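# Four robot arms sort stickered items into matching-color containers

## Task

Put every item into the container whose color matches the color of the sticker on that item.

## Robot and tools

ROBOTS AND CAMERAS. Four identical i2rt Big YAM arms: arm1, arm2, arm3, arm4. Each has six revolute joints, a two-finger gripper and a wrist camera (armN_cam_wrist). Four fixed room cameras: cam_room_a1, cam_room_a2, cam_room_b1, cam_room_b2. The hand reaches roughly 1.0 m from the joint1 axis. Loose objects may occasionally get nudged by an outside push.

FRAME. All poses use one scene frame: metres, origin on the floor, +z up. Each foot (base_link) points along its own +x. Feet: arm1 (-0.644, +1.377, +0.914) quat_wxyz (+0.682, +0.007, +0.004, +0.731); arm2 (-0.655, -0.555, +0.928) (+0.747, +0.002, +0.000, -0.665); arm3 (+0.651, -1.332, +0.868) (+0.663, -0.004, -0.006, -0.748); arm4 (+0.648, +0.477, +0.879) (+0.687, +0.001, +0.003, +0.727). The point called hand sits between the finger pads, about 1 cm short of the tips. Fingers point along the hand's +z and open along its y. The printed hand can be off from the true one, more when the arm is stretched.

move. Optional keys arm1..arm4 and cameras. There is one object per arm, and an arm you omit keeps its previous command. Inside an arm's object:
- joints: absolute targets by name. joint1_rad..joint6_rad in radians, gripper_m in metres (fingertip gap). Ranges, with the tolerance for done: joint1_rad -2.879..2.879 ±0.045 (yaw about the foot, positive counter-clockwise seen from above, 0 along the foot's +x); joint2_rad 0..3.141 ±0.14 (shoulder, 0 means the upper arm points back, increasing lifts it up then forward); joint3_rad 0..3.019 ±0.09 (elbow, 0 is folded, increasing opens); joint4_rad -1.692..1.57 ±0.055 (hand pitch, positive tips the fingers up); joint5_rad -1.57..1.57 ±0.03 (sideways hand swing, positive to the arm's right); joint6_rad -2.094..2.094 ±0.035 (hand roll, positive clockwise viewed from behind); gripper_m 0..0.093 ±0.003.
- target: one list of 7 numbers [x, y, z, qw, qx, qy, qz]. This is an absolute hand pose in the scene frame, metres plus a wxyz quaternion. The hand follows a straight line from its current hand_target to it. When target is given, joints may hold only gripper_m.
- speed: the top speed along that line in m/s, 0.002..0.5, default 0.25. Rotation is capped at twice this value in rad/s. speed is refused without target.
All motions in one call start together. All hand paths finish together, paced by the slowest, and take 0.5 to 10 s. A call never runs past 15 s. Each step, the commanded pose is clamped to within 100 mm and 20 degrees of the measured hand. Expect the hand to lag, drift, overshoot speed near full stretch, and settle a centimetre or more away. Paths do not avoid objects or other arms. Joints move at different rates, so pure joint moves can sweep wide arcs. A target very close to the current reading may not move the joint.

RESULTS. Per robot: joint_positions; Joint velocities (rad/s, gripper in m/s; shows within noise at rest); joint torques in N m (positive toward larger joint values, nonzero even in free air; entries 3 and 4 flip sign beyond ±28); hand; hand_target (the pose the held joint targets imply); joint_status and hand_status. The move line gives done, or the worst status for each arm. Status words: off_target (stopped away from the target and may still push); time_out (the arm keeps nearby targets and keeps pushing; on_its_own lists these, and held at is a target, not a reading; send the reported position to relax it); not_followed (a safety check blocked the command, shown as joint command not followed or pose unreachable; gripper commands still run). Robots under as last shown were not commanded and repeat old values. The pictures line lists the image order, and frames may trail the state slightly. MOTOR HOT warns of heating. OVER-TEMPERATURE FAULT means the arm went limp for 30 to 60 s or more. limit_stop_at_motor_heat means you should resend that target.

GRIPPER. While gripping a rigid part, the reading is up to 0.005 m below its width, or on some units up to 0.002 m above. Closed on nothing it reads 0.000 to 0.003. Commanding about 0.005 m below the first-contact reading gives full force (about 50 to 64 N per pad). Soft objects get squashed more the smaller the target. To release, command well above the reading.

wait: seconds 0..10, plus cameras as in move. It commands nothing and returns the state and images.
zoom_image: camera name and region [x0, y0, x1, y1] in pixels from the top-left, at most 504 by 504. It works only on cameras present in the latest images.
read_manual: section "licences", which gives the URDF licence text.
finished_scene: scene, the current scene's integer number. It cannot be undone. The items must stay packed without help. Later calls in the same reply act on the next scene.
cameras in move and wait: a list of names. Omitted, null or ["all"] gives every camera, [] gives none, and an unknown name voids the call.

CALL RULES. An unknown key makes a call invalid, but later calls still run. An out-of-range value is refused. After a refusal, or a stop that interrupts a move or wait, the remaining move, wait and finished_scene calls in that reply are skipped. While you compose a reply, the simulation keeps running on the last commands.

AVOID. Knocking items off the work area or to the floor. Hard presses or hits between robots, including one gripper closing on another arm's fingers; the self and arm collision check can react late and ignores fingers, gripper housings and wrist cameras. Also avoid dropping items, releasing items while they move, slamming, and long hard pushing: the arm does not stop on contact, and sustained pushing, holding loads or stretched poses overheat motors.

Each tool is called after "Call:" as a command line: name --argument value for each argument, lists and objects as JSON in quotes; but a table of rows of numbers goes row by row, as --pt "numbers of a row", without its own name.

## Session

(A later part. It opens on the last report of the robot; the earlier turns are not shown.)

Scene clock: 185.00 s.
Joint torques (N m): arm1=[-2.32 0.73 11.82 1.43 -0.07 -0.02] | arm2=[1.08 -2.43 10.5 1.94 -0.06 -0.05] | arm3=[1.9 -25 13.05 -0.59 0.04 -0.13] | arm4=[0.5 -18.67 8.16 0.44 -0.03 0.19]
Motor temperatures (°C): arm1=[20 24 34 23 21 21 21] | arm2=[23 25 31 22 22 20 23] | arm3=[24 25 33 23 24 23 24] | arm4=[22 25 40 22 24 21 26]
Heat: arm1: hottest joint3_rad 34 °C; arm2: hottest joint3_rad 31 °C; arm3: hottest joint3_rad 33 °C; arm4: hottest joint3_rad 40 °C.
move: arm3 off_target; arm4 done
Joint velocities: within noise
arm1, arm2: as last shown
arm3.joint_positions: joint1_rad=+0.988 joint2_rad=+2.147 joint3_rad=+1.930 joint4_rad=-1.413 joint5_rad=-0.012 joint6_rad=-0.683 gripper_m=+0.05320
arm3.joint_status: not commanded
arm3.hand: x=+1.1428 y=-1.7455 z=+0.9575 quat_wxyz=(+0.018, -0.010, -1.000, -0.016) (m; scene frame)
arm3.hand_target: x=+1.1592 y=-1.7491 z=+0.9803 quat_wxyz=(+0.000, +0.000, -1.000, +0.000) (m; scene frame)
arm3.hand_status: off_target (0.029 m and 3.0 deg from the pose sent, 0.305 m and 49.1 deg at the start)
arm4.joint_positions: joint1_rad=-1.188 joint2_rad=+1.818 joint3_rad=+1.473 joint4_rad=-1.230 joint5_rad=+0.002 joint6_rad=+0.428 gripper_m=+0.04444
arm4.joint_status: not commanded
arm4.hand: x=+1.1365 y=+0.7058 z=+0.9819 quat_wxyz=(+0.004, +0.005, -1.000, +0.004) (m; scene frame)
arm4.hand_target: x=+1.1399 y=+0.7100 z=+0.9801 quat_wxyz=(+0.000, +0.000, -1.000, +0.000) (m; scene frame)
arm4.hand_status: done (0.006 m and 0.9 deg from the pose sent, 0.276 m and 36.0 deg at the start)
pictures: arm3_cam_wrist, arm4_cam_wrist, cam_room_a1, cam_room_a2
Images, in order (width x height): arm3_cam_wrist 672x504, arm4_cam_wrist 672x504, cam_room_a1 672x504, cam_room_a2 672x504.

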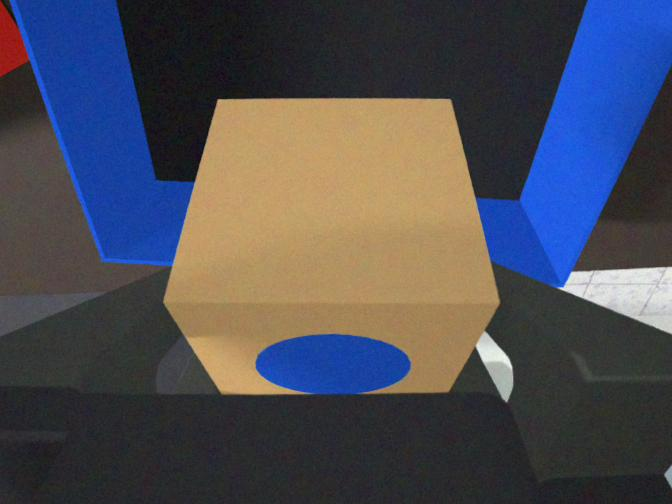

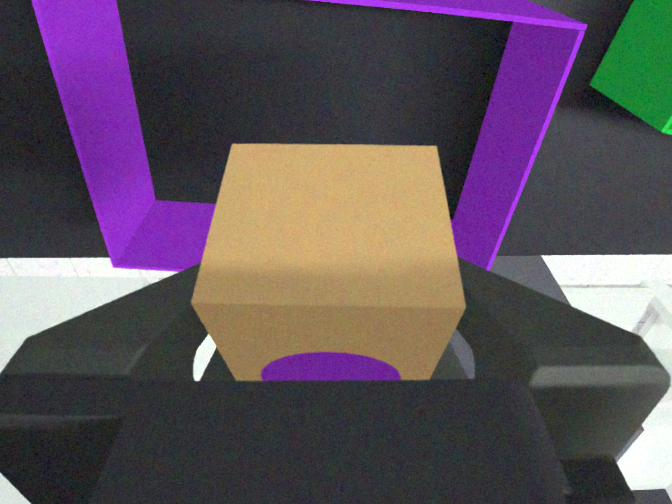

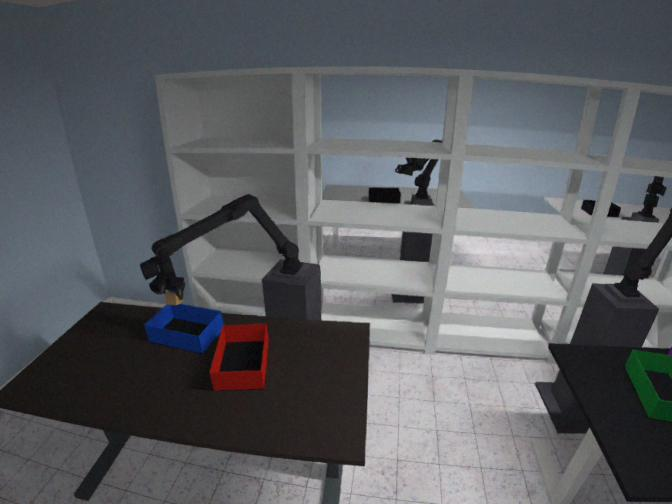

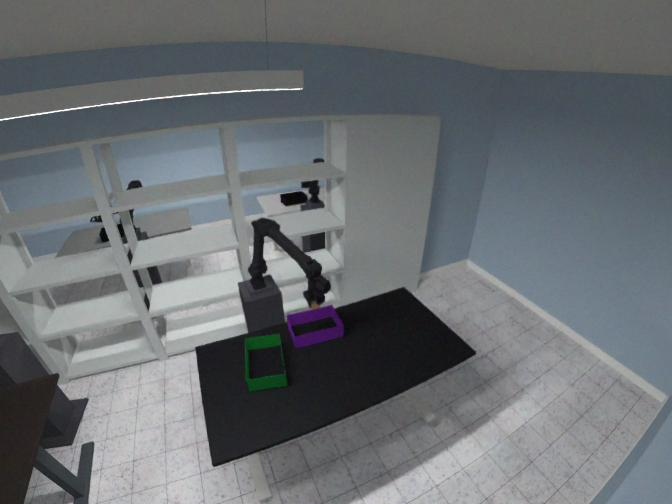

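Call:
move --arm3 '{"target":[1.163,-1.75,0.85,0,0,1,0],"speed":0.15}' --arm4 '{"target":[1.155,0.733,0.86,0,0,1,0],"speed":0.15}' --cameras '["arm3_cam_wrist","arm4_cam_wrist","cam_room_a1","cam_room_a2"]'

Call:
zoom_image --camera "cam_room_a1" --region '[130, 250, 290, 390]'

Call:
zoom_image --camera "cam_room_a2" --region '[230, 250, 390, 390]'

Scene clock: 198.87 s.
Joint torques (N m): arm1=[-3.14 1.2 11.81 1.48 -0.06 0.01] | arm2=[1.08 -2.49 10.5 1.95 -0.06 -0.06] | arm3=[2.02 -25 8.1 0.32 0.05 -0.08] | arm4=[1.08 -20.13 7.23 0.47 0.03 0.17]
Motor temperatures (°C): arm1=[20 24 35 23 21 21 21] | arm2=[23 25 32 22 22 20 23] | arm3=[24 25 34 23 24 23 24] | arm4=[22 25 37 22 24 21 26]
Heat: arm1: hottest joint3_rad 35 °C; arm2: hottest joint3_rad 32 °C; arm3: hottest joint3_rad 34 °C; arm4: hottest joint3_rad 37 °C.
move: arm3 done; arm4 done
Joint velocities: within noise
arm1, arm2: as last shown
arm3.joint_positions: joint1_rad=+0.990 joint2_rad=+2.260 joint3_rad=+1.835 joint4_rad=-1.165 joint5_rad=-0.012 joint6_rad=-0.684 gripper_m=+0.05320
arm3.joint_status: not commanded
arm3.hand: x=+1.1547 y=-1.7556 z=+0.8502 quat_wxyz=(+0.003, -0.009, -1.000, -0.004) (m; scene frame)
arm3.hand_target: x=+1.1628 y=-1.7499 z=+0.8500 quat_wxyz=(+0.000, +0.000, -1.000, +0.000) (m; scene frame)
arm3.hand_status: done (0.010 m and 1.2 deg from the pose sent, 0.109 m and 3.0 deg at the start)
arm4.joint_positions: joint1_rad=-1.165 joint2_rad=+2.007 joint3_rad=+1.432 joint4_rad=-0.991 joint5_rad=+0.002 joint6_rad=+0.454 gripper_m=+0.04444
arm4.joint_status: not commanded
arm4.hand: x=+1.1541 y=+0.7282 z=+0.8674 quat_wxyz=(+0.000, +0.004, -1.000, +0.002) (m; scene frame)
arm4.hand_target: x=+1.1549 y=+0.7329 z=+0.8600 quat_wxyz=(+0.000, +0.000, -1.000, +0.000) (m; scene frame)
arm4.hand_status: done (0.009 m and 0.5 deg from the pose sent, 0.126 m and 0.9 deg at the start)
pictures: arm3_cam_wrist, arm4_cam_wrist, cam_room_a1, cam_room_a2
Images, in order (width x height): arm3_cam_wrist 672x504, arm4_cam_wrist 672x504, cam_room_a1 672x504, cam_room_a2 672x504.

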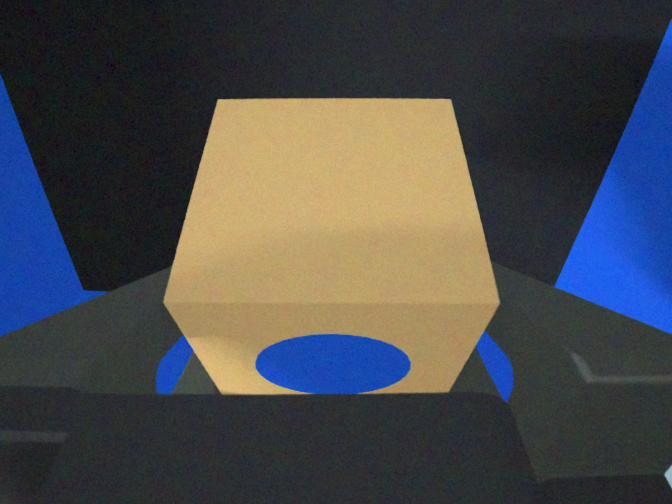

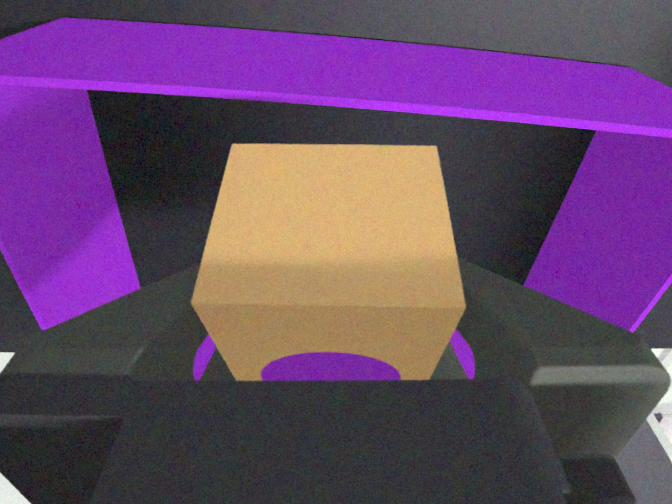

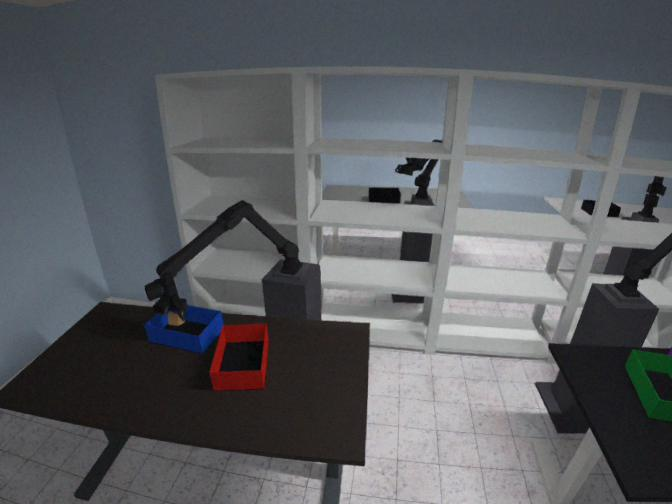

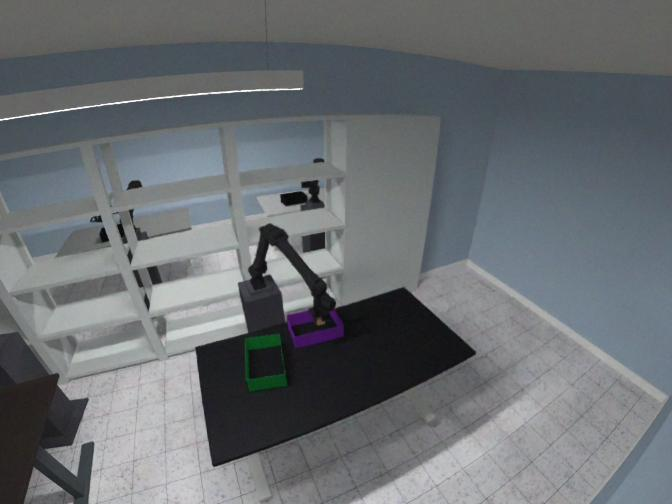

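Scaled by 3.150.

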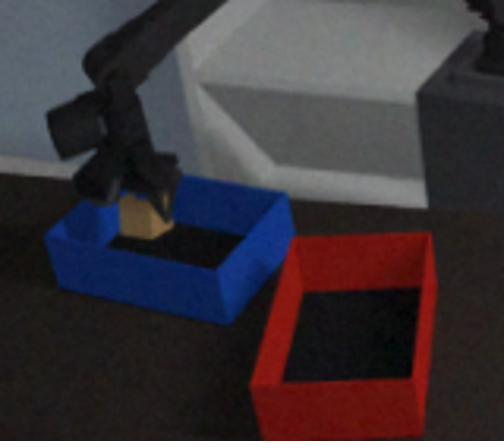

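Scaled by 3.150.

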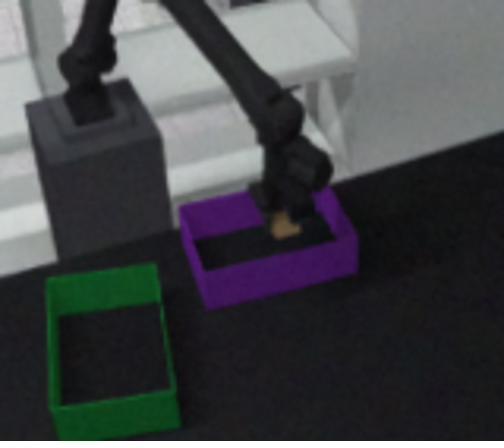

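Call:
move --arm3 '{"target":[1.163,-1.752,0.785,0,0,1,0],"speed":0.12}' --arm4 '{"target":[1.12,0.733,0.86,0,0,1,0],"speed":0.12}' --cameras '["arm3_cam_wrist","arm4_cam_wrist"]'

Scene clock: 206.70 s.
Joint torques (N m): arm1=[-1.85 1.79 11.89 1.62 -0.01 0.02] | arm2=[1.03 -2.43 10.48 1.92 -0.06 -0.06] | arm3=[2.02 -25 7.66 0.32 0.04 -0.1] | arm4=[0.67 -22.12 6.61 0.4 0.06 0.18]
Motor temperatures (°C): arm1=[20 24 35 23 21 21 21] | arm2=[23 25 32 22 22 20 23] | arm3=[24 25 33 23 24 23 24] | arm4=[22 25 37 22 24 21 26]
Heat: arm1: hottest joint3_rad 35 °C; arm2: hottest joint3_rad 32 °C; arm3: hottest joint3_rad 33 °C; arm4: hottest joint3_rad 37 °C.
move: arm3 done; arm4 off_target
Joint velocities: within noise
arm1, arm2: as last shown
arm3.joint_positions: joint1_rad=+0.990 joint2_rad=+2.347 joint3_rad=+1.809 joint4_rad=-1.052 joint5_rad=-0.012 joint6_rad=-0.684 gripper_m=+0.05320
arm3.joint_status: not commanded
arm3.hand: x=+1.1553 y=-1.7570 z=+0.7854 quat_wxyz=(+0.003, -0.009, -1.000, -0.004) (m; scene frame)
arm3.hand_target: x=+1.1628 y=-1.7519 z=+0.7850 quat_wxyz=(+0.000, +0.000, -1.000, +0.000) (m; scene frame)
arm3.hand_status: done (0.009 m and 1.2 deg from the pose sent, 0.066 m and 1.2 deg at the start)
arm4.joint_positions: joint1_rad=-1.134 joint2_rad=+1.978 joint3_rad=+1.321 joint4_rad=-0.944 joint5_rad=+0.002 joint6_rad=+0.483 gripper_m=+0.04444
arm4.joint_status: not commanded
arm4.hand: x=+1.1143 y=+0.7271 z=+0.8485 quat_wxyz=(+0.015, +0.005, -1.000, +0.010) (m; scene frame)
arm4.hand_target: x=+1.1199 y=+0.7328 z=+0.8601 quat_wxyz=(+0.000, +0.000, -1.000, +0.000) (m; scene frame)
arm4.hand_status: off_target (0.014 m and 2.1 deg from the pose sent, 0.035 m and 0.5 deg at the start)
pictures: arm3_cam_wrist, arm4_cam_wrist
Images, in order (width x height): arm3_cam_wrist 672x504, arm4_cam_wrist 672x504.

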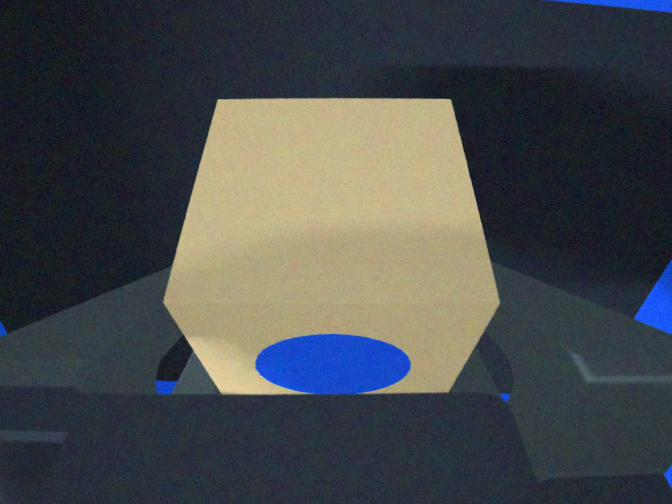

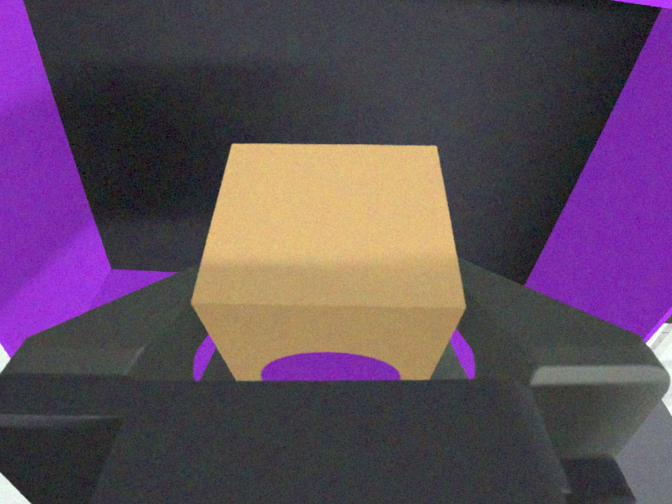

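Call:
move --arm3 '{"target":[1.155,-1.752,0.76,0,0,1,0],"speed":0.06}' --arm4 '{"target":[1.125,0.736,0.775,0,0,1,0],"speed":0.12}' --cameras '["arm4_cam_wrist"]'

Call:
move --arm3 '{"target":[1.155,-1.752,0.745,0,0,1,0],"speed":0.04}' --arm4 '{"target":[1.125,0.736,0.75,0,0,1,0],"speed":0.06}' --cameras '["arm3_cam_wrist"]'

Call:
move --arm3 '{"target":[1.155,-1.752,0.732,0,0,1,0],"speed":0.04}' --arm4 '{"target":[1.125,0.736,0.735,0,0,1,0],"speed":0.04}' --cameras '["arm3_cam_wrist","arm4_cam_wrist"]'

Scene clock: 216.57 s.
Joint torques (N m): arm1=[-2.73 1.85 11.71 1.36 -0.03 0.01] | arm2=[1.08 -2.49 10.48 1.95 -0.07 -0.05] | arm3=[1.49 -23.47 7.06 0.42 0.05 -0.13] | arm4=[0.85 -19.9 6.08 0.47 0.03 0.16]
Motor temperatures (°C): arm1=[20 24 35 23 21 21 21] | arm2=[23 25 32 22 22 20 23] | arm3=[24 26 32 23 24 23 24] | arm4=[22 25 35 22 24 21 26]
Heat: arm1: hottest joint3_rad 35 °C; arm2: hottest joint3_rad 32 °C; arm3: hottest joint3_rad 32 °C; arm4: hottest joint3_rad 35 °C.
move: arm3 off_target; arm4 done
Joint velocities: within noise
arm1, arm2: as last shown
arm3.joint_positions: joint1_rad=+0.990 joint2_rad=+2.354 joint3_rad=+1.782 joint4_rad=-0.998 joint5_rad=-0.012 joint6_rad=-0.688 gripper_m=+0.05320
arm3.joint_status: not commanded
arm3.hand: x=+1.1551 y=-1.7569 z=+0.7723 quat_wxyz=(-0.005, -0.007, -1.000, +0.003) (m; scene frame)
arm3.hand_target: x=+1.1548 y=-1.7519 z=+0.7603 quat_wxyz=(+0.000, +0.000, -1.000, +0.000) (m; scene frame)
arm3.hand_status: off_target (0.013 m and 1.0 deg from the pose sent, 0.026 m and 1.2 deg at the start)
arm4.joint_positions: joint1_rad=-1.134 joint2_rad=+2.103 joint3_rad=+1.310 joint4_rad=-0.776 joint5_rad=+0.002 joint6_rad=+0.484 gripper_m=+0.04444
arm4.joint_status: not commanded
arm4.hand: x=+1.1242 y=+0.7323 z=+0.7803 quat_wxyz=(+0.001, +0.005, -1.000, +0.002) (m; scene frame)
arm4.hand_target: x=+1.1250 y=+0.7359 z=+0.7750 quat_wxyz=(+0.000, +0.000, -1.000, +0.000) (m; scene frame)
arm4.hand_status: done (0.006 m and 0.6 deg from the pose sent, 0.075 m and 2.1 deg at the start)
pictures: arm4_cam_wrist
Images, in order (width x height): arm4_cam_wrist 672x504.

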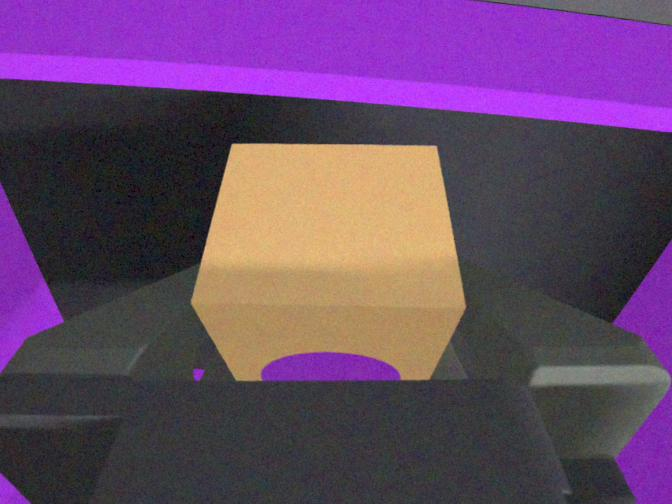

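Scene clock: 217.57 s.
Joint torques (N m): arm1=[-2.61 2.14 11.89 1.35 -0.1 0.04] | arm2=[1.03 -2.61 10.48 1.95 -0.06 -0.05] | arm3=[1.61 -22.89 6.91 0.47 0.04 -0.1] | arm4=[1.03 -19.43 5.85 0.53 0.05 0.17]
Motor temperatures (°C): arm1=[20 24 35 23 21 21 21] | arm2=[23 25 32 22 22 20 23] | arm3=[24 26 32 23 24 23 24] | arm4=[22 25 35 22 24 21 26]
Heat: arm1: hottest joint3_rad 35 °C; arm2: hottest joint3_rad 32 °C; arm3: hottest joint3_rad 32 °C; arm4: hottest joint3_rad 35 °C.
move: arm3 off_target; arm4 off_target
Joint velocities: within noise
arm1, arm2: as last shown
arm3.joint_positions: joint1_rad=+0.990 joint2_rad=+2.369 joint3_rad=+1.782 joint4_rad=-0.975 joint5_rad=-0.012 joint6_rad=-0.688 gripper_m=+0.05320
arm3.joint_status: not commanded
arm3.hand: x=+1.1564 y=-1.7582 z=+0.7624 quat_wxyz=(-0.008, -0.007, -1.000, +0.005) (m; scene frame)
arm3.hand_target: x=+1.1546 y=-1.7518 z=+0.7452 quat_wxyz=(+0.000, +0.000, -1.000, +0.000) (m; scene frame)
arm3.hand_status: off_target (0.019 m and 1.3 deg from the pose sent, 0.028 m and 1.0 deg at the start)
arm4.joint_positions: joint1_rad=-1.134 joint2_rad=+2.142 joint3_rad=+1.310 joint4_rad=-0.728 joint5_rad=+0.002 joint6_rad=+0.484 gripper_m=+0.04444
arm4.joint_status: not commanded
arm4.hand: x=+1.1264 y=+0.7335 z=+0.7601 quat_wxyz=(-0.003, +0.004, -1.000, +0.000) (m; scene frame)
arm4.hand_target: x=+1.1250 y=+0.7358 z=+0.7502 quat_wxyz=(+0.000, +0.000, -1.000, +0.000) (m; scene frame)
arm4.hand_status: off_target (0.011 m and 0.6 deg from the pose sent, 0.031 m and 0.6 deg at the start)
pictures: arm3_cam_wrist
Images, in order (width x height): arm3_cam_wrist 672x504.

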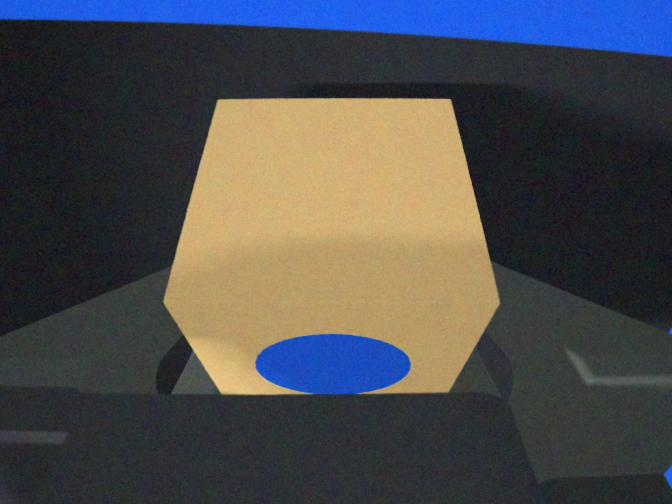

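Scene clock: 218.53 s.
Joint torques (N m): arm1=[-2.14 1.03 11.85 1.47 -0.03 -0.04] | arm2=[1.14 -2.43 10.52 1.91 -0.06 -0.06] | arm3=[1.61 -21.48 6.68 1.09 0.06 -0.12] | arm4=[0.79 -19.31 5.78 0.46 0.04 0.17]
Motor temperatures (°C): arm1=[20 24 35 23 21 21 21] | arm2=[23 25 32 22 22 20 23] | arm3=[24 26 32 23 24 23 24] | arm4=[22 25 35 22 24 21 26]
Heat: arm1: hottest joint3_rad 35 °C; arm2: hottest joint3_rad 32 °C; arm3: hottest joint3_rad 32 °C; arm4: hottest joint3_rad 35 °C.
move: arm3 off_target; arm4 off_target
Joint velocities: within noise
arm1, arm2: as last shown
arm3.joint_positions: joint1_rad=+0.990 joint2_rad=+2.369 joint3_rad=+1.782 joint4_rad=-0.968 joint5_rad=-0.012 joint6_rad=-0.690 gripper_m=+0.05320
arm3.joint_status: not commanded
arm3.hand: x=+1.1578 y=-1.7593 z=+0.7624 quat_wxyz=(-0.010, -0.006, -1.000, +0.007) (m; scene frame)
arm3.hand_target: x=+1.1539 y=-1.7513 z=+0.7329 quat_wxyz=(+0.000, +0.000, -1.000, +0.000) (m; scene frame)
arm3.hand_status: off_target (0.031 m and 1.6 deg from the pose sent, 0.031 m and 1.3 deg at the start)
arm4.joint_positions: joint1_rad=-1.134 joint2_rad=+2.169 joint3_rad=+1.310 joint4_rad=-0.700 joint5_rad=+0.002 joint6_rad=+0.484 gripper_m=+0.04444
arm4.joint_status: not commanded
arm4.hand: x=+1.1263 y=+0.7334 z=+0.7460 quat_wxyz=(-0.003, +0.004, -1.000, +0.000) (m; scene frame)
arm4.hand_target: x=+1.1249 y=+0.7358 z=+0.7352 quat_wxyz=(+0.000, +0.000, -1.000, +0.000) (m; scene frame)
arm4.hand_status: off_target (0.011 m and 0.6 deg from the pose sent, 0.025 m and 0.6 deg at the start)
pictures: arm3_cam_wrist, arm4_cam_wrist
Images, in order (width x height): arm3_cam_wrist 672x504, arm4_cam_wrist 672x504.

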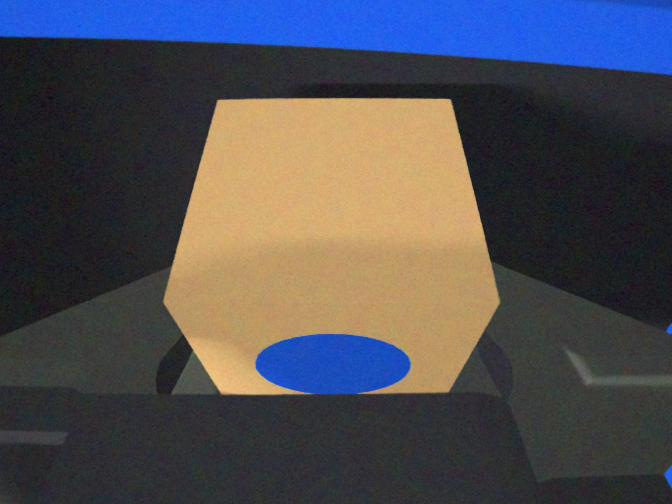

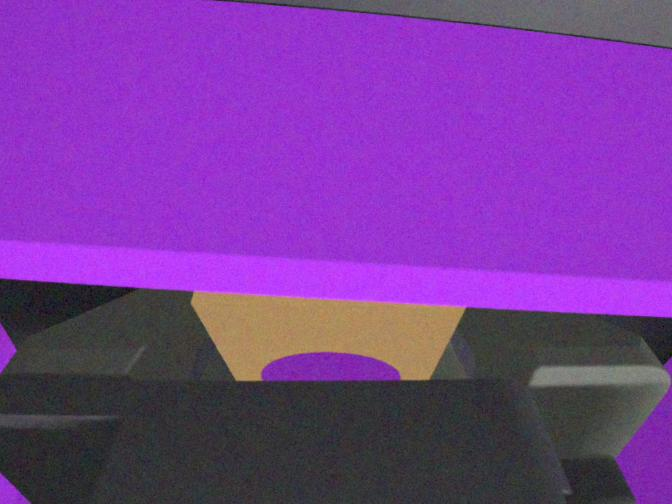

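Call:
move --arm3 '{"joints":{"gripper_m":0.078}}' --arm4 '{"target":[1.125,0.736,0.79,0,0,1,0],"speed":0.1}' --cameras '["arm3_cam_wrist"]'

Call:
move --arm3 '{"target":[1.155,-1.752,0.93,0,0,1,0],"speed":0.12}' --arm4 '{"target":[1.09,0.736,0.79,0,0,1,0],"speed":0.1}' --cameras '["arm3_cam_wrist","arm4_cam_wrist","cam_room_a1","cam_room_a2"]'

Call:
zoom_image --camera "cam_room_a1" --region '[130, 250, 290, 390]'

Call:
zoom_image --camera "cam_room_a2" --region '[230, 250, 390, 390]'

Scene clock: 227.40 s.
Joint torques (N m): arm1=[-2.67 1.49 11.97 1.42 -0.01 0] | arm2=[1.08 -2.37 10.51 1.92 -0.06 -0.06] | arm3=[1.44 -23.71 6.58 0.32 0.04 -0.09] | arm4=[0.91 -21.89 6.22 -0.38 0.06 0.16]
Motor temperatures (°C): arm1=[20 24 35 23 21 21 21] | arm2=[23 25 32 22 22 20 23] | arm3=[24 27 31 23 24 23 24] | arm4=[22 26 34 22 24 21 26]
Heat: arm1: hottest joint3_rad 35 °C; arm2: hottest joint3_rad 32 °C; arm3: hottest joint3_rad 31 °C; arm4: hottest joint3_rad 34 °C.
move: arm3 done; arm4 done
Joint velocities: within noise
arm1.joint_positions: joint1_rad=-2.248 joint2_rad=+0.633 joint3_rad=+0.308 joint4_rad=+0.351 joint5_rad=-0.009 joint6_rad=+0.010 gripper_m=+0.07496
arm1.joint_status: not commanded
arm1.hand: x=-0.3394 y=+1.1692 z=+1.2023 quat_wxyz=(-0.680, -0.208, -0.671, +0.209) (m; scene frame)
arm1.hand_target: x=-0.3401 y=+1.1660 z=+1.2001 quat_wxyz=(-0.675, -0.211, -0.675, +0.211) (m; scene frame)
arm1.hand_status: not commanded
arm2.joint_positions: joint1_rad=+0.903 joint2_rad=+0.692 joint3_rad=+0.294 joint4_rad=+0.427 joint5_rad=+0.007 joint6_rad=+0.008 gripper_m=+0.07994
arm2.joint_status: not commanded
arm2.hand: x=-0.3399 y=-0.7522 z=+1.2117 quat_wxyz=(-0.691, -0.196, -0.669, +0.193) (m; scene frame)
arm2.hand_target: x=-0.3401 y=-0.7499 z=+1.2000 quat_wxyz=(-0.680, -0.193, -0.680, +0.193) (m; scene frame)
arm2.hand_status: not commanded
arm3.joint_positions: joint1_rad=+0.990 joint2_rad=+2.394 joint3_rad=+1.782 joint4_rad=-0.951 joint5_rad=-0.011 joint6_rad=-0.690 gripper_m=+0.07796
arm3.joint_status: all done
arm3.hand: x=+1.1563 y=-1.7585 z=+0.7471 quat_wxyz=(-0.007, -0.006, -1.000, +0.005) (m; scene frame)
arm3.hand_target: x=+1.1539 y=-1.7513 z=+0.7329 quat_wxyz=(+0.000, +0.000, -1.000, +0.000) (m; scene frame)
arm3.hand_status: not commanded
arm4.joint_positions: joint1_rad=-1.134 joint2_rad=+2.098 joint3_rad=+1.310 joint4_rad=-0.783 joint5_rad=+0.002 joint6_rad=+0.484 gripper_m=+0.04444
arm4.joint_status: not commanded
arm4.hand: x=+1.1239 y=+0.7322 z=+0.7831 quat_wxyz=(+0.002, +0.004, -1.000, +0.002) (m; scene frame)
arm4.hand_target: x=+1.1250 y=+0.7359 z=+0.7900 quat_wxyz=(+0.000, +0.000, -1.000, +0.000) (m; scene frame)
arm4.hand_status: done (0.008 m and 0.6 deg from the pose sent, 0.044 m and 0.6 deg at the start)
pictures: arm3_cam_wrist
Images, in order (width x height): arm3_cam_wrist 672x504.

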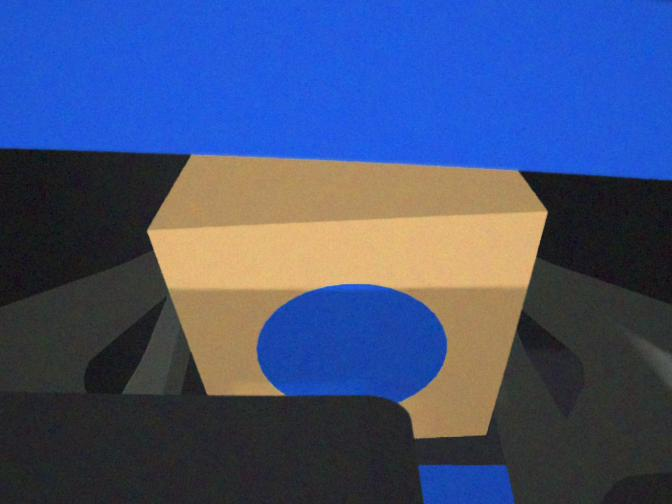

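Scene clock: 229.70 s.
Joint torques (N m): arm1=[-2.2 1.03 11.89 1.35 -0.06 -0.03] | arm2=[1.08 -2.43 10.5 1.91 -0.06 -0.05] | arm3=[1.32 -25.11 12 -0.53 0.03 -0.11] | arm4=[1.44 -22.01 5.31 0.39 0.06 0.16]
Motor temperatures (°C): arm1=[20 24 35 23 21 21 21] | arm2=[23 25 32 22 22 20 23] | arm3=[24 27 31 23 24 23 24] | arm4=[22 26 33 22 24 21 26]
Heat: arm1: hottest joint3_rad 35 °C; arm2: hottest joint3_rad 32 °C; arm3: hottest joint3_rad 31 °C; arm4: hottest joint3_rad 33 °C.
move: arm3 off_target; arm4 off_target
Joint velocities: within noise
arm1, arm2: as last shown
arm3.joint_positions: joint1_rad=+0.990 joint2_rad=+2.174 joint3_rad=+1.849 joint4_rad=-1.297 joint5_rad=-0.011 joint6_rad=-0.691 gripper_m=+0.07796
arm3.joint_status: not commanded
arm3.hand: x=+1.1421 y=-1.7444 z=+0.9103 quat_wxyz=(+0.015, -0.006, -1.000, -0.014) (m; scene frame)
arm3.hand_target: x=+1.1543 y=-1.7515 z=+0.9301 quat_wxyz=(+0.000, +0.000, -1.000, +0.000) (m; scene frame)
arm3.hand_status: off_target (0.025 m and 2.5 deg from the pose sent, 0.183 m and 1.2 deg at the start)
arm4.joint_positions: joint1_rad=-1.104 joint2_rad=+2.056 joint3_rad=+1.212 joint4_rad=-0.755 joint5_rad=+0.002 joint6_rad=+0.516 gripper_m=+0.04444
arm4.joint_status: not commanded
arm4.hand: x=+1.0854 y=+0.7285 z=+0.7785 quat_wxyz=(+0.015, +0.003, -1.000, +0.010) (m; scene frame)
arm4.hand_target: x=+1.0899 y=+0.7358 z=+0.7899 quat_wxyz=(+0.000, +0.000, -1.000, +0.000) (m; scene frame)
arm4.hand_status: off_target (0.014 m and 2.0 deg from the pose sent, 0.035 m and 0.6 deg at the start)
pictures: arm3_cam_wrist, arm4_cam_wrist, cam_room_a1, cam_room_a2
Images, in order (width x height): arm3_cam_wrist 672x504, arm4_cam_wrist 672x504, cam_room_a1 672x504, cam_room_a2 672x504.

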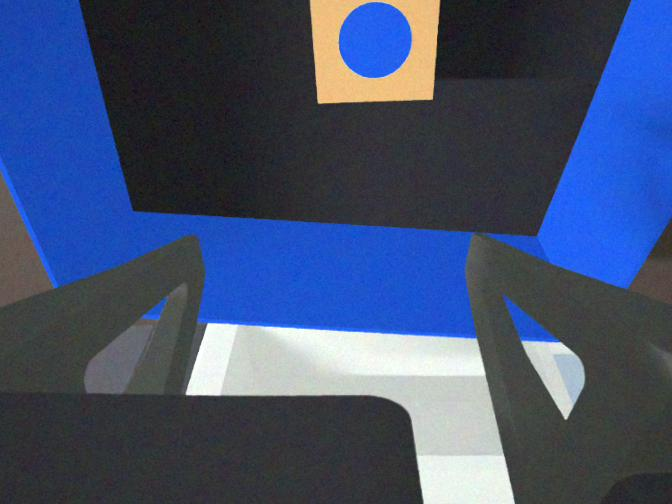

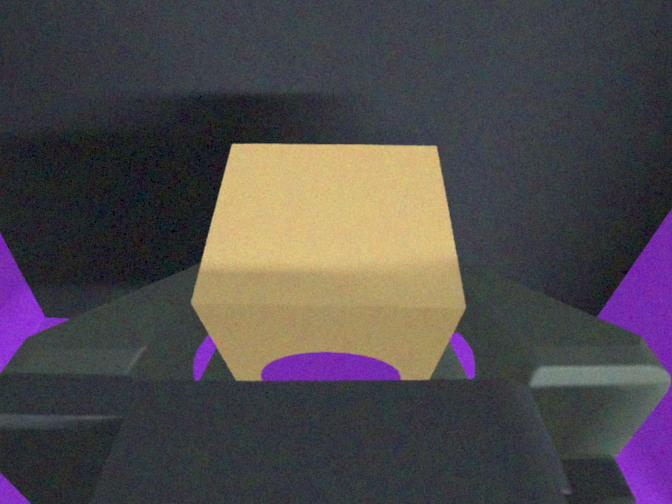

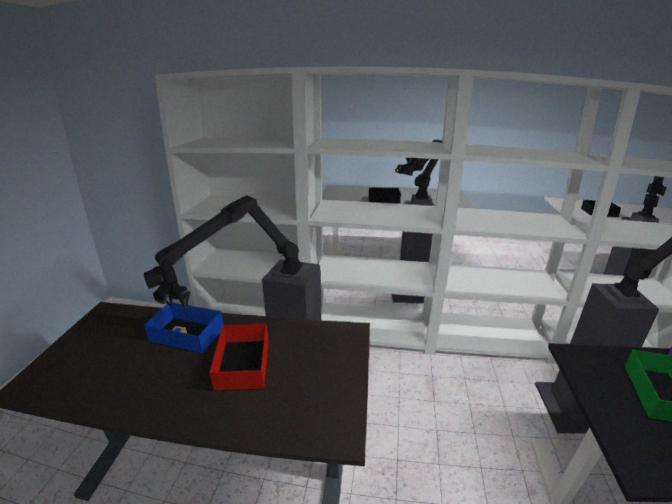

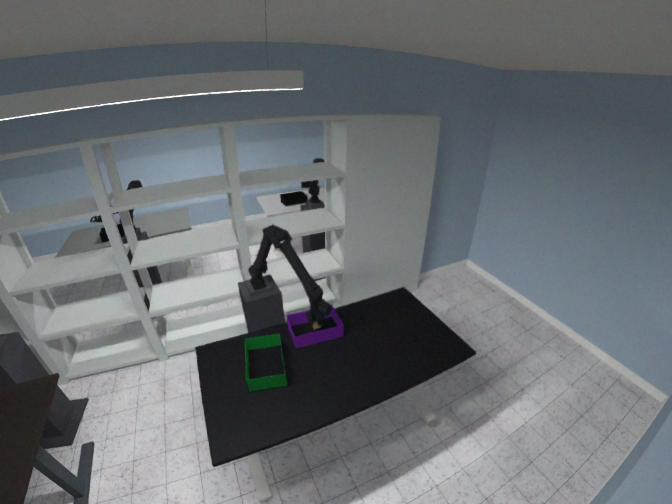

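Scaled by 3.150.

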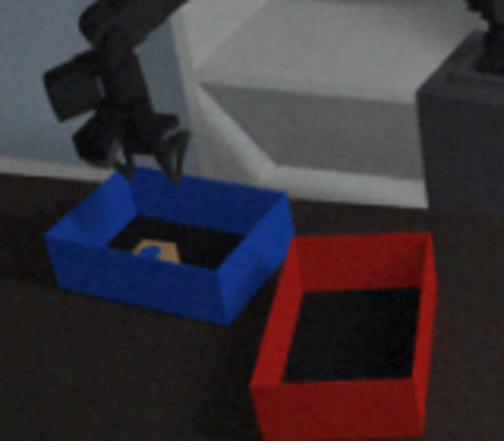

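Scaled by 3.150.

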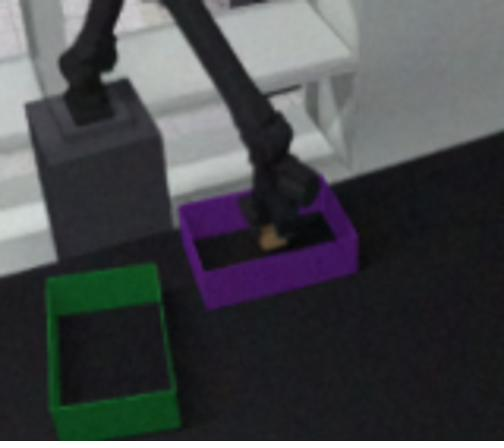

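Blue done. Continue arm4 down.

Call:
move --arm4 '{"target":[1.097,0.736,0.755,0,0,1,0],"speed":0.07}' --cameras '["arm4_cam_wrist"]'

Call:
move --arm4 '{"target":[1.097,0.736,0.735,0,0,1,0],"speed":0.05}' --cameras '["arm4_cam_wrist"]'

Call:
move --arm4 '{"target":[1.097,0.736,0.72,0,0,1,0],"speed":0.04}' --cameras '["arm4_cam_wrist"]'

Scene clock: 234.87 s.
Joint torques (N m): arm1=[-2.9 1.2 11.95 1.36 -0.06 0] | arm2=[1.08 -2.43 10.51 1.95 -0.06 -0.05] | arm3=[1.38 -24.88 11.92 -0.53 0.03 -0.11] | arm4=[0.85 -18.08 6.37 0.43 0.09 0.1]
Motor temperatures (°C): arm1=[20 24 35 23 21 21 21] | arm2=[23 25 32 22 22 20 23] | arm3=[24 27 30 23 24 23 24] | arm4=[22 27 33 22 24 21 26]
Heat: arm1: hottest joint3_rad 35 °C; arm2: hottest joint3_rad 32 °C; arm3: hottest joint3_rad 30 °C; arm4: hottest joint3_rad 33 °C.
move: arm4 done
Joint velocities: within noise
arm1, arm2, arm3: as last shown
arm4.joint_positions: joint1_rad=-1.104 joint2_rad=+2.092 joint3_rad=+1.212 joint4_rad=-0.694 joint5_rad=+0.002 joint6_rad=+0.517 gripper_m=+0.04444
arm4.joint_status: not commanded
arm4.hand: x=+1.0910 y=+0.7318 z=+0.7608 quat_wxyz=(+0.004, +0.003, -1.000, +0.003) (m; scene frame)
arm4.hand_target: x=+1.0969 y=+0.7359 z=+0.7552 quat_wxyz=(+0.000, +0.000, -1.000, +0.000) (m; scene frame)
arm4.hand_status: done (0.009 m and 0.7 deg from the pose sent, 0.027 m and 2.0 deg at the start)
pictures: arm4_cam_wrist
Images, in order (width x height): arm4_cam_wrist 672x504.

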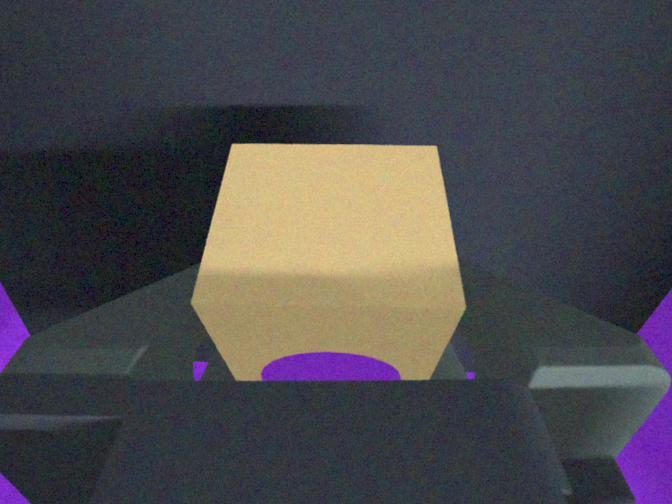

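Scene clock: 235.83 s.
Joint torques (N m): arm1=[-2.73 0.73 11.93 1.4 -0.05 0] | arm2=[1.08 -2.55 10.48 1.94 -0.06 -0.06] | arm3=[1.38 -24.94 11.95 -0.5 0.03 -0.12] | arm4=[0.79 -17.79 6.28 0.43 0.01 0.11]
Motor temperatures (°C): arm1=[20 24 35 23 21 21 21] | arm2=[23 25 32 22 22 20 23] | arm3=[24 27 30 23 24 23 24] | arm4=[22 26 33 22 24 21 26]
Heat: arm1: hottest joint3_rad 35 °C; arm2: hottest joint3_rad 32 °C; arm3: hottest joint3_rad 30 °C; arm4: hottest joint3_rad 33 °C.
move: arm4 done
Joint velocities: within noise
arm1, arm2, arm3: as last shown
arm4.joint_positions: joint1_rad=-1.104 joint2_rad=+2.129 joint3_rad=+1.212 joint4_rad=-0.653 joint5_rad=+0.002 joint6_rad=+0.517 gripper_m=+0.04444
arm4.joint_status: not commanded
arm4.hand: x=+1.0916 y=+0.7322 z=+0.7428 quat_wxyz=(+0.001, +0.003, -1.000, +0.002) (m; scene frame)
arm4.hand_target: x=+1.0968 y=+0.7359 z=+0.7351 quat_wxyz=(+0.000, +0.000, -1.000, +0.000) (m; scene frame)
arm4.hand_status: done (0.010 m and 0.5 deg from the pose sent, 0.027 m and 0.7 deg at the start)
pictures: arm4_cam_wrist
Images, in order (width x height): arm4_cam_wrist 672x504.

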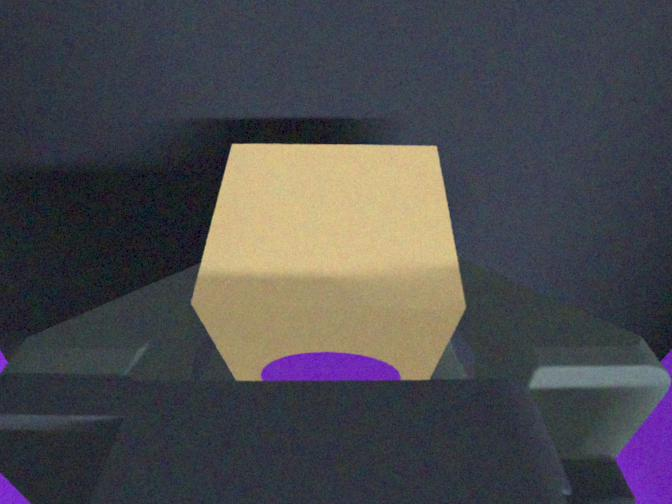

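Scene clock: 236.87 s.
Joint torques (N m): arm1=[-2.73 1.38 11.93 1.42 -0.05 -0.02] | arm2=[0.97 -2.49 10.5 1.94 -0.05 -0.06] | arm3=[1.44 -25.05 11.95 -0.51 0.03 -0.11] | arm4=[0.79 -17.08 6.22 0.18 0.06 0.12]
Motor temperatures (°C): arm1=[20 24 35 23 21 21 21] | arm2=[23 25 32 22 22 20 23] | arm3=[24 27 30 23 24 23 24] | arm4=[22 26 33 22 24 21 26]
Heat: arm1: hottest joint3_rad 35 °C; arm2: hottest joint3_rad 32 °C; arm3: hottest joint3_rad 30 °C; arm4: hottest joint3_rad 33 °C.
move: arm4 off_target
Joint velocities: within noise
arm1, arm2, arm3: as last shown
arm4.joint_positions: joint1_rad=-1.104 joint2_rad=+2.140 joint3_rad=+1.215 joint4_rad=-0.617 joint5_rad=+0.002 joint6_rad=+0.517 gripper_m=+0.04444
arm4.joint_status: not commanded
arm4.hand: x=+1.0980 y=+0.7357 z=+0.7380 quat_wxyz=(-0.010, +0.003, -1.000, -0.004) (m; scene frame)
arm4.hand_target: x=+1.0964 y=+0.7356 z=+0.7205 quat_wxyz=(+0.000, +0.000, -1.000, +0.000) (m; scene frame)
arm4.hand_status: off_target (0.018 m and 1.3 deg from the pose sent, 0.024 m and 0.5 deg at the start)
pictures: arm4_cam_wrist
Images, in order (width x height): arm4_cam_wrist 672x504.

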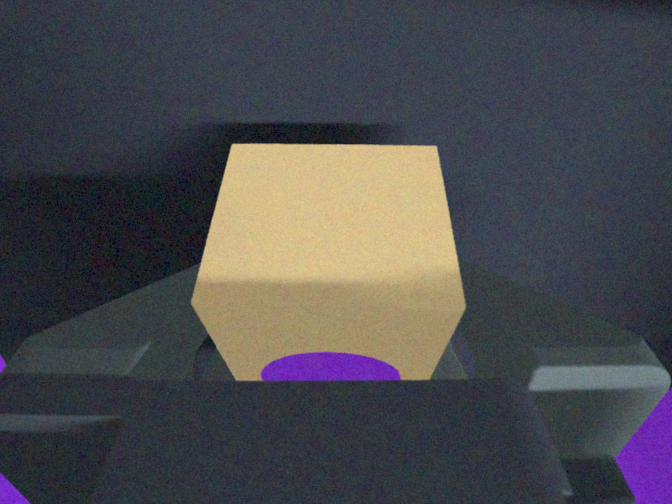

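Contact.

Call:
move --arm4 '{"joints":{"gripper_m":0.072}}' --cameras '[]'

Call:
move --arm4 '{"target":[1.092,0.733,0.95,0,0,1,0],"speed":0.12}' --cameras '["arm3_cam_wrist","arm4_cam_wrist","cam_room_a2"]'

Call:
zoom_image --camera "cam_room_a2" --region '[230, 250, 390, 390]'

Scene clock: 240.50 s.
Joint torques (N m): arm1=[-3.08 0.91 11.95 1.32 -0.03 0.03] | arm2=[1.2 -2.49 10.52 1.94 -0.06 -0.05] | arm3=[1.26 -24.94 11.96 -0.51 0.03 -0.12] | arm4=[0.79 -16.56 6.37 0.27 0.04 0.11]
Motor temperatures (°C): arm1=[20 24 35 23 21 21 21] | arm2=[23 25 32 22 22 20 23] | arm3=[24 27 30 23 24 23 24] | arm4=[22 26 33 22 24 21 26]
Heat: arm1: hottest joint3_rad 35 °C; arm2: hottest joint3_rad 32 °C; arm3: hottest joint3_rad 30 °C; arm4: hottest joint3_rad 33 °C.
move: arm4 done
Joint velocities: within noise
arm1, arm2, arm3: as last shown
arm4.joint_positions: joint1_rad=-1.104 joint2_rad=+2.140 joint3_rad=+1.215 joint4_rad=-0.617 joint5_rad=+0.002 joint6_rad=+0.517 gripper_m=+0.07191
arm4.joint_status: all done
arm4.hand: x=+1.0980 y=+0.7357 z=+0.7380 quat_wxyz=(-0.010, +0.003, -1.000, -0.004) (m; scene frame)
arm4.hand_target: x=+1.0964 y=+0.7356 z=+0.7205 quat_wxyz=(+0.000, +0.000, -1.000, +0.000) (m; scene frame)
arm4.hand_status: not commanded
pictures: none
No camera images: "cameras" was empty.

Scene clock: 242.97 s.
Joint torques (N m): arm1=[-2.73 1.38 11.96 1.52 -0.03 0.03] | arm2=[1.08 -2.43 10.51 1.94 -0.07 -0.05] | arm3=[1.38 -24.82 11.92 -0.5 0.03 -0.11] | arm4=[0.62 -19.14 9.99 -0.36 0.02 0.1]
Motor temperatures (°C): arm1=[20 24 35 23 21 21 21] | arm2=[23 25 32 22 22 20 23] | arm3=[24 28 30 23 24 23 24] | arm4=[22 26 33 22 24 21 26]
Heat: arm1: hottest joint3_rad 35 °C; arm2: hottest joint3_rad 32 °C; arm3: hottest joint3_rad 30 °C; arm4: hottest joint3_rad 33 °C.
move: arm4 off_target
Joint velocities: within noise
arm1, arm2, arm3: as last shown
arm4.joint_positions: joint1_rad=-1.104 joint2_rad=+1.788 joint3_rad=+1.287 joint4_rad=-1.101 joint5_rad=+0.002 joint6_rad=+0.517 gripper_m=+0.07191
arm4.joint_status: not commanded
arm4.hand: x=+1.0792 y=+0.7250 z=+0.9328 quat_wxyz=(+0.015, +0.003, -1.000, +0.010) (m; scene frame)
arm4.hand_target: x=+1.0916 y=+0.7327 z=+0.9503 quat_wxyz=(+0.000, +0.000, -1.000, +0.000) (m; scene frame)
arm4.hand_status: off_target (0.023 m and 2.1 deg from the pose sent, 0.212 m and 1.4 deg at the start)
pictures: arm3_cam_wrist, arm4_cam_wrist, cam_room_a2
Images, in order (width x height): arm3_cam_wrist 672x504, arm4_cam_wrist 672x504, cam_room_a2 672x504.

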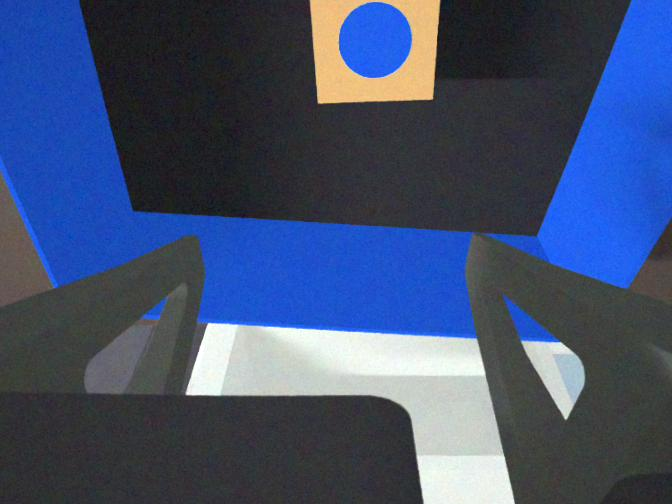

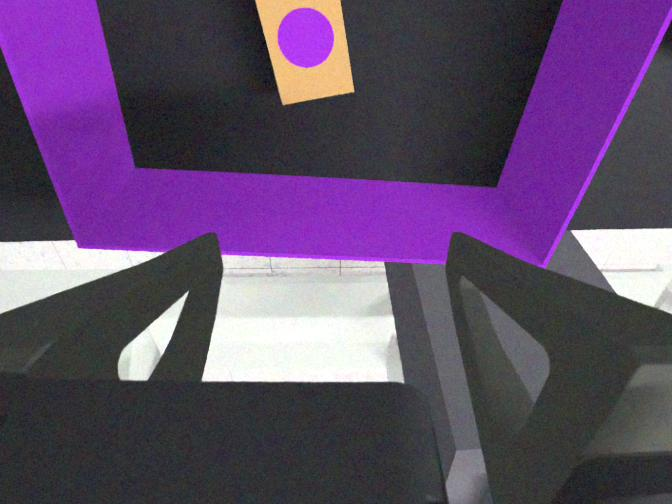

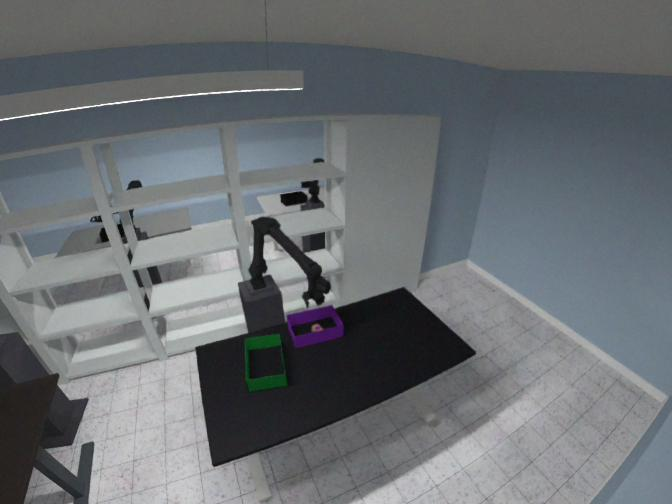

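Scaled by 3.150.

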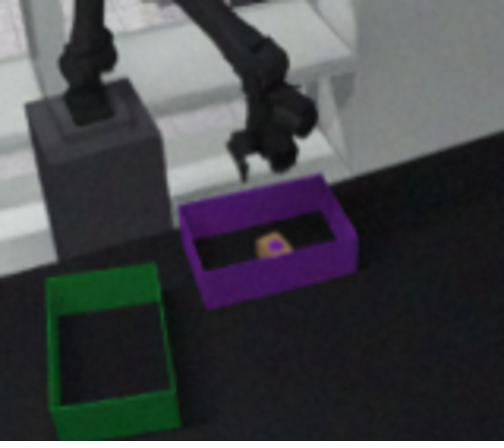

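Call:
finished_scene --scene 3

The scene is finished: the task was done.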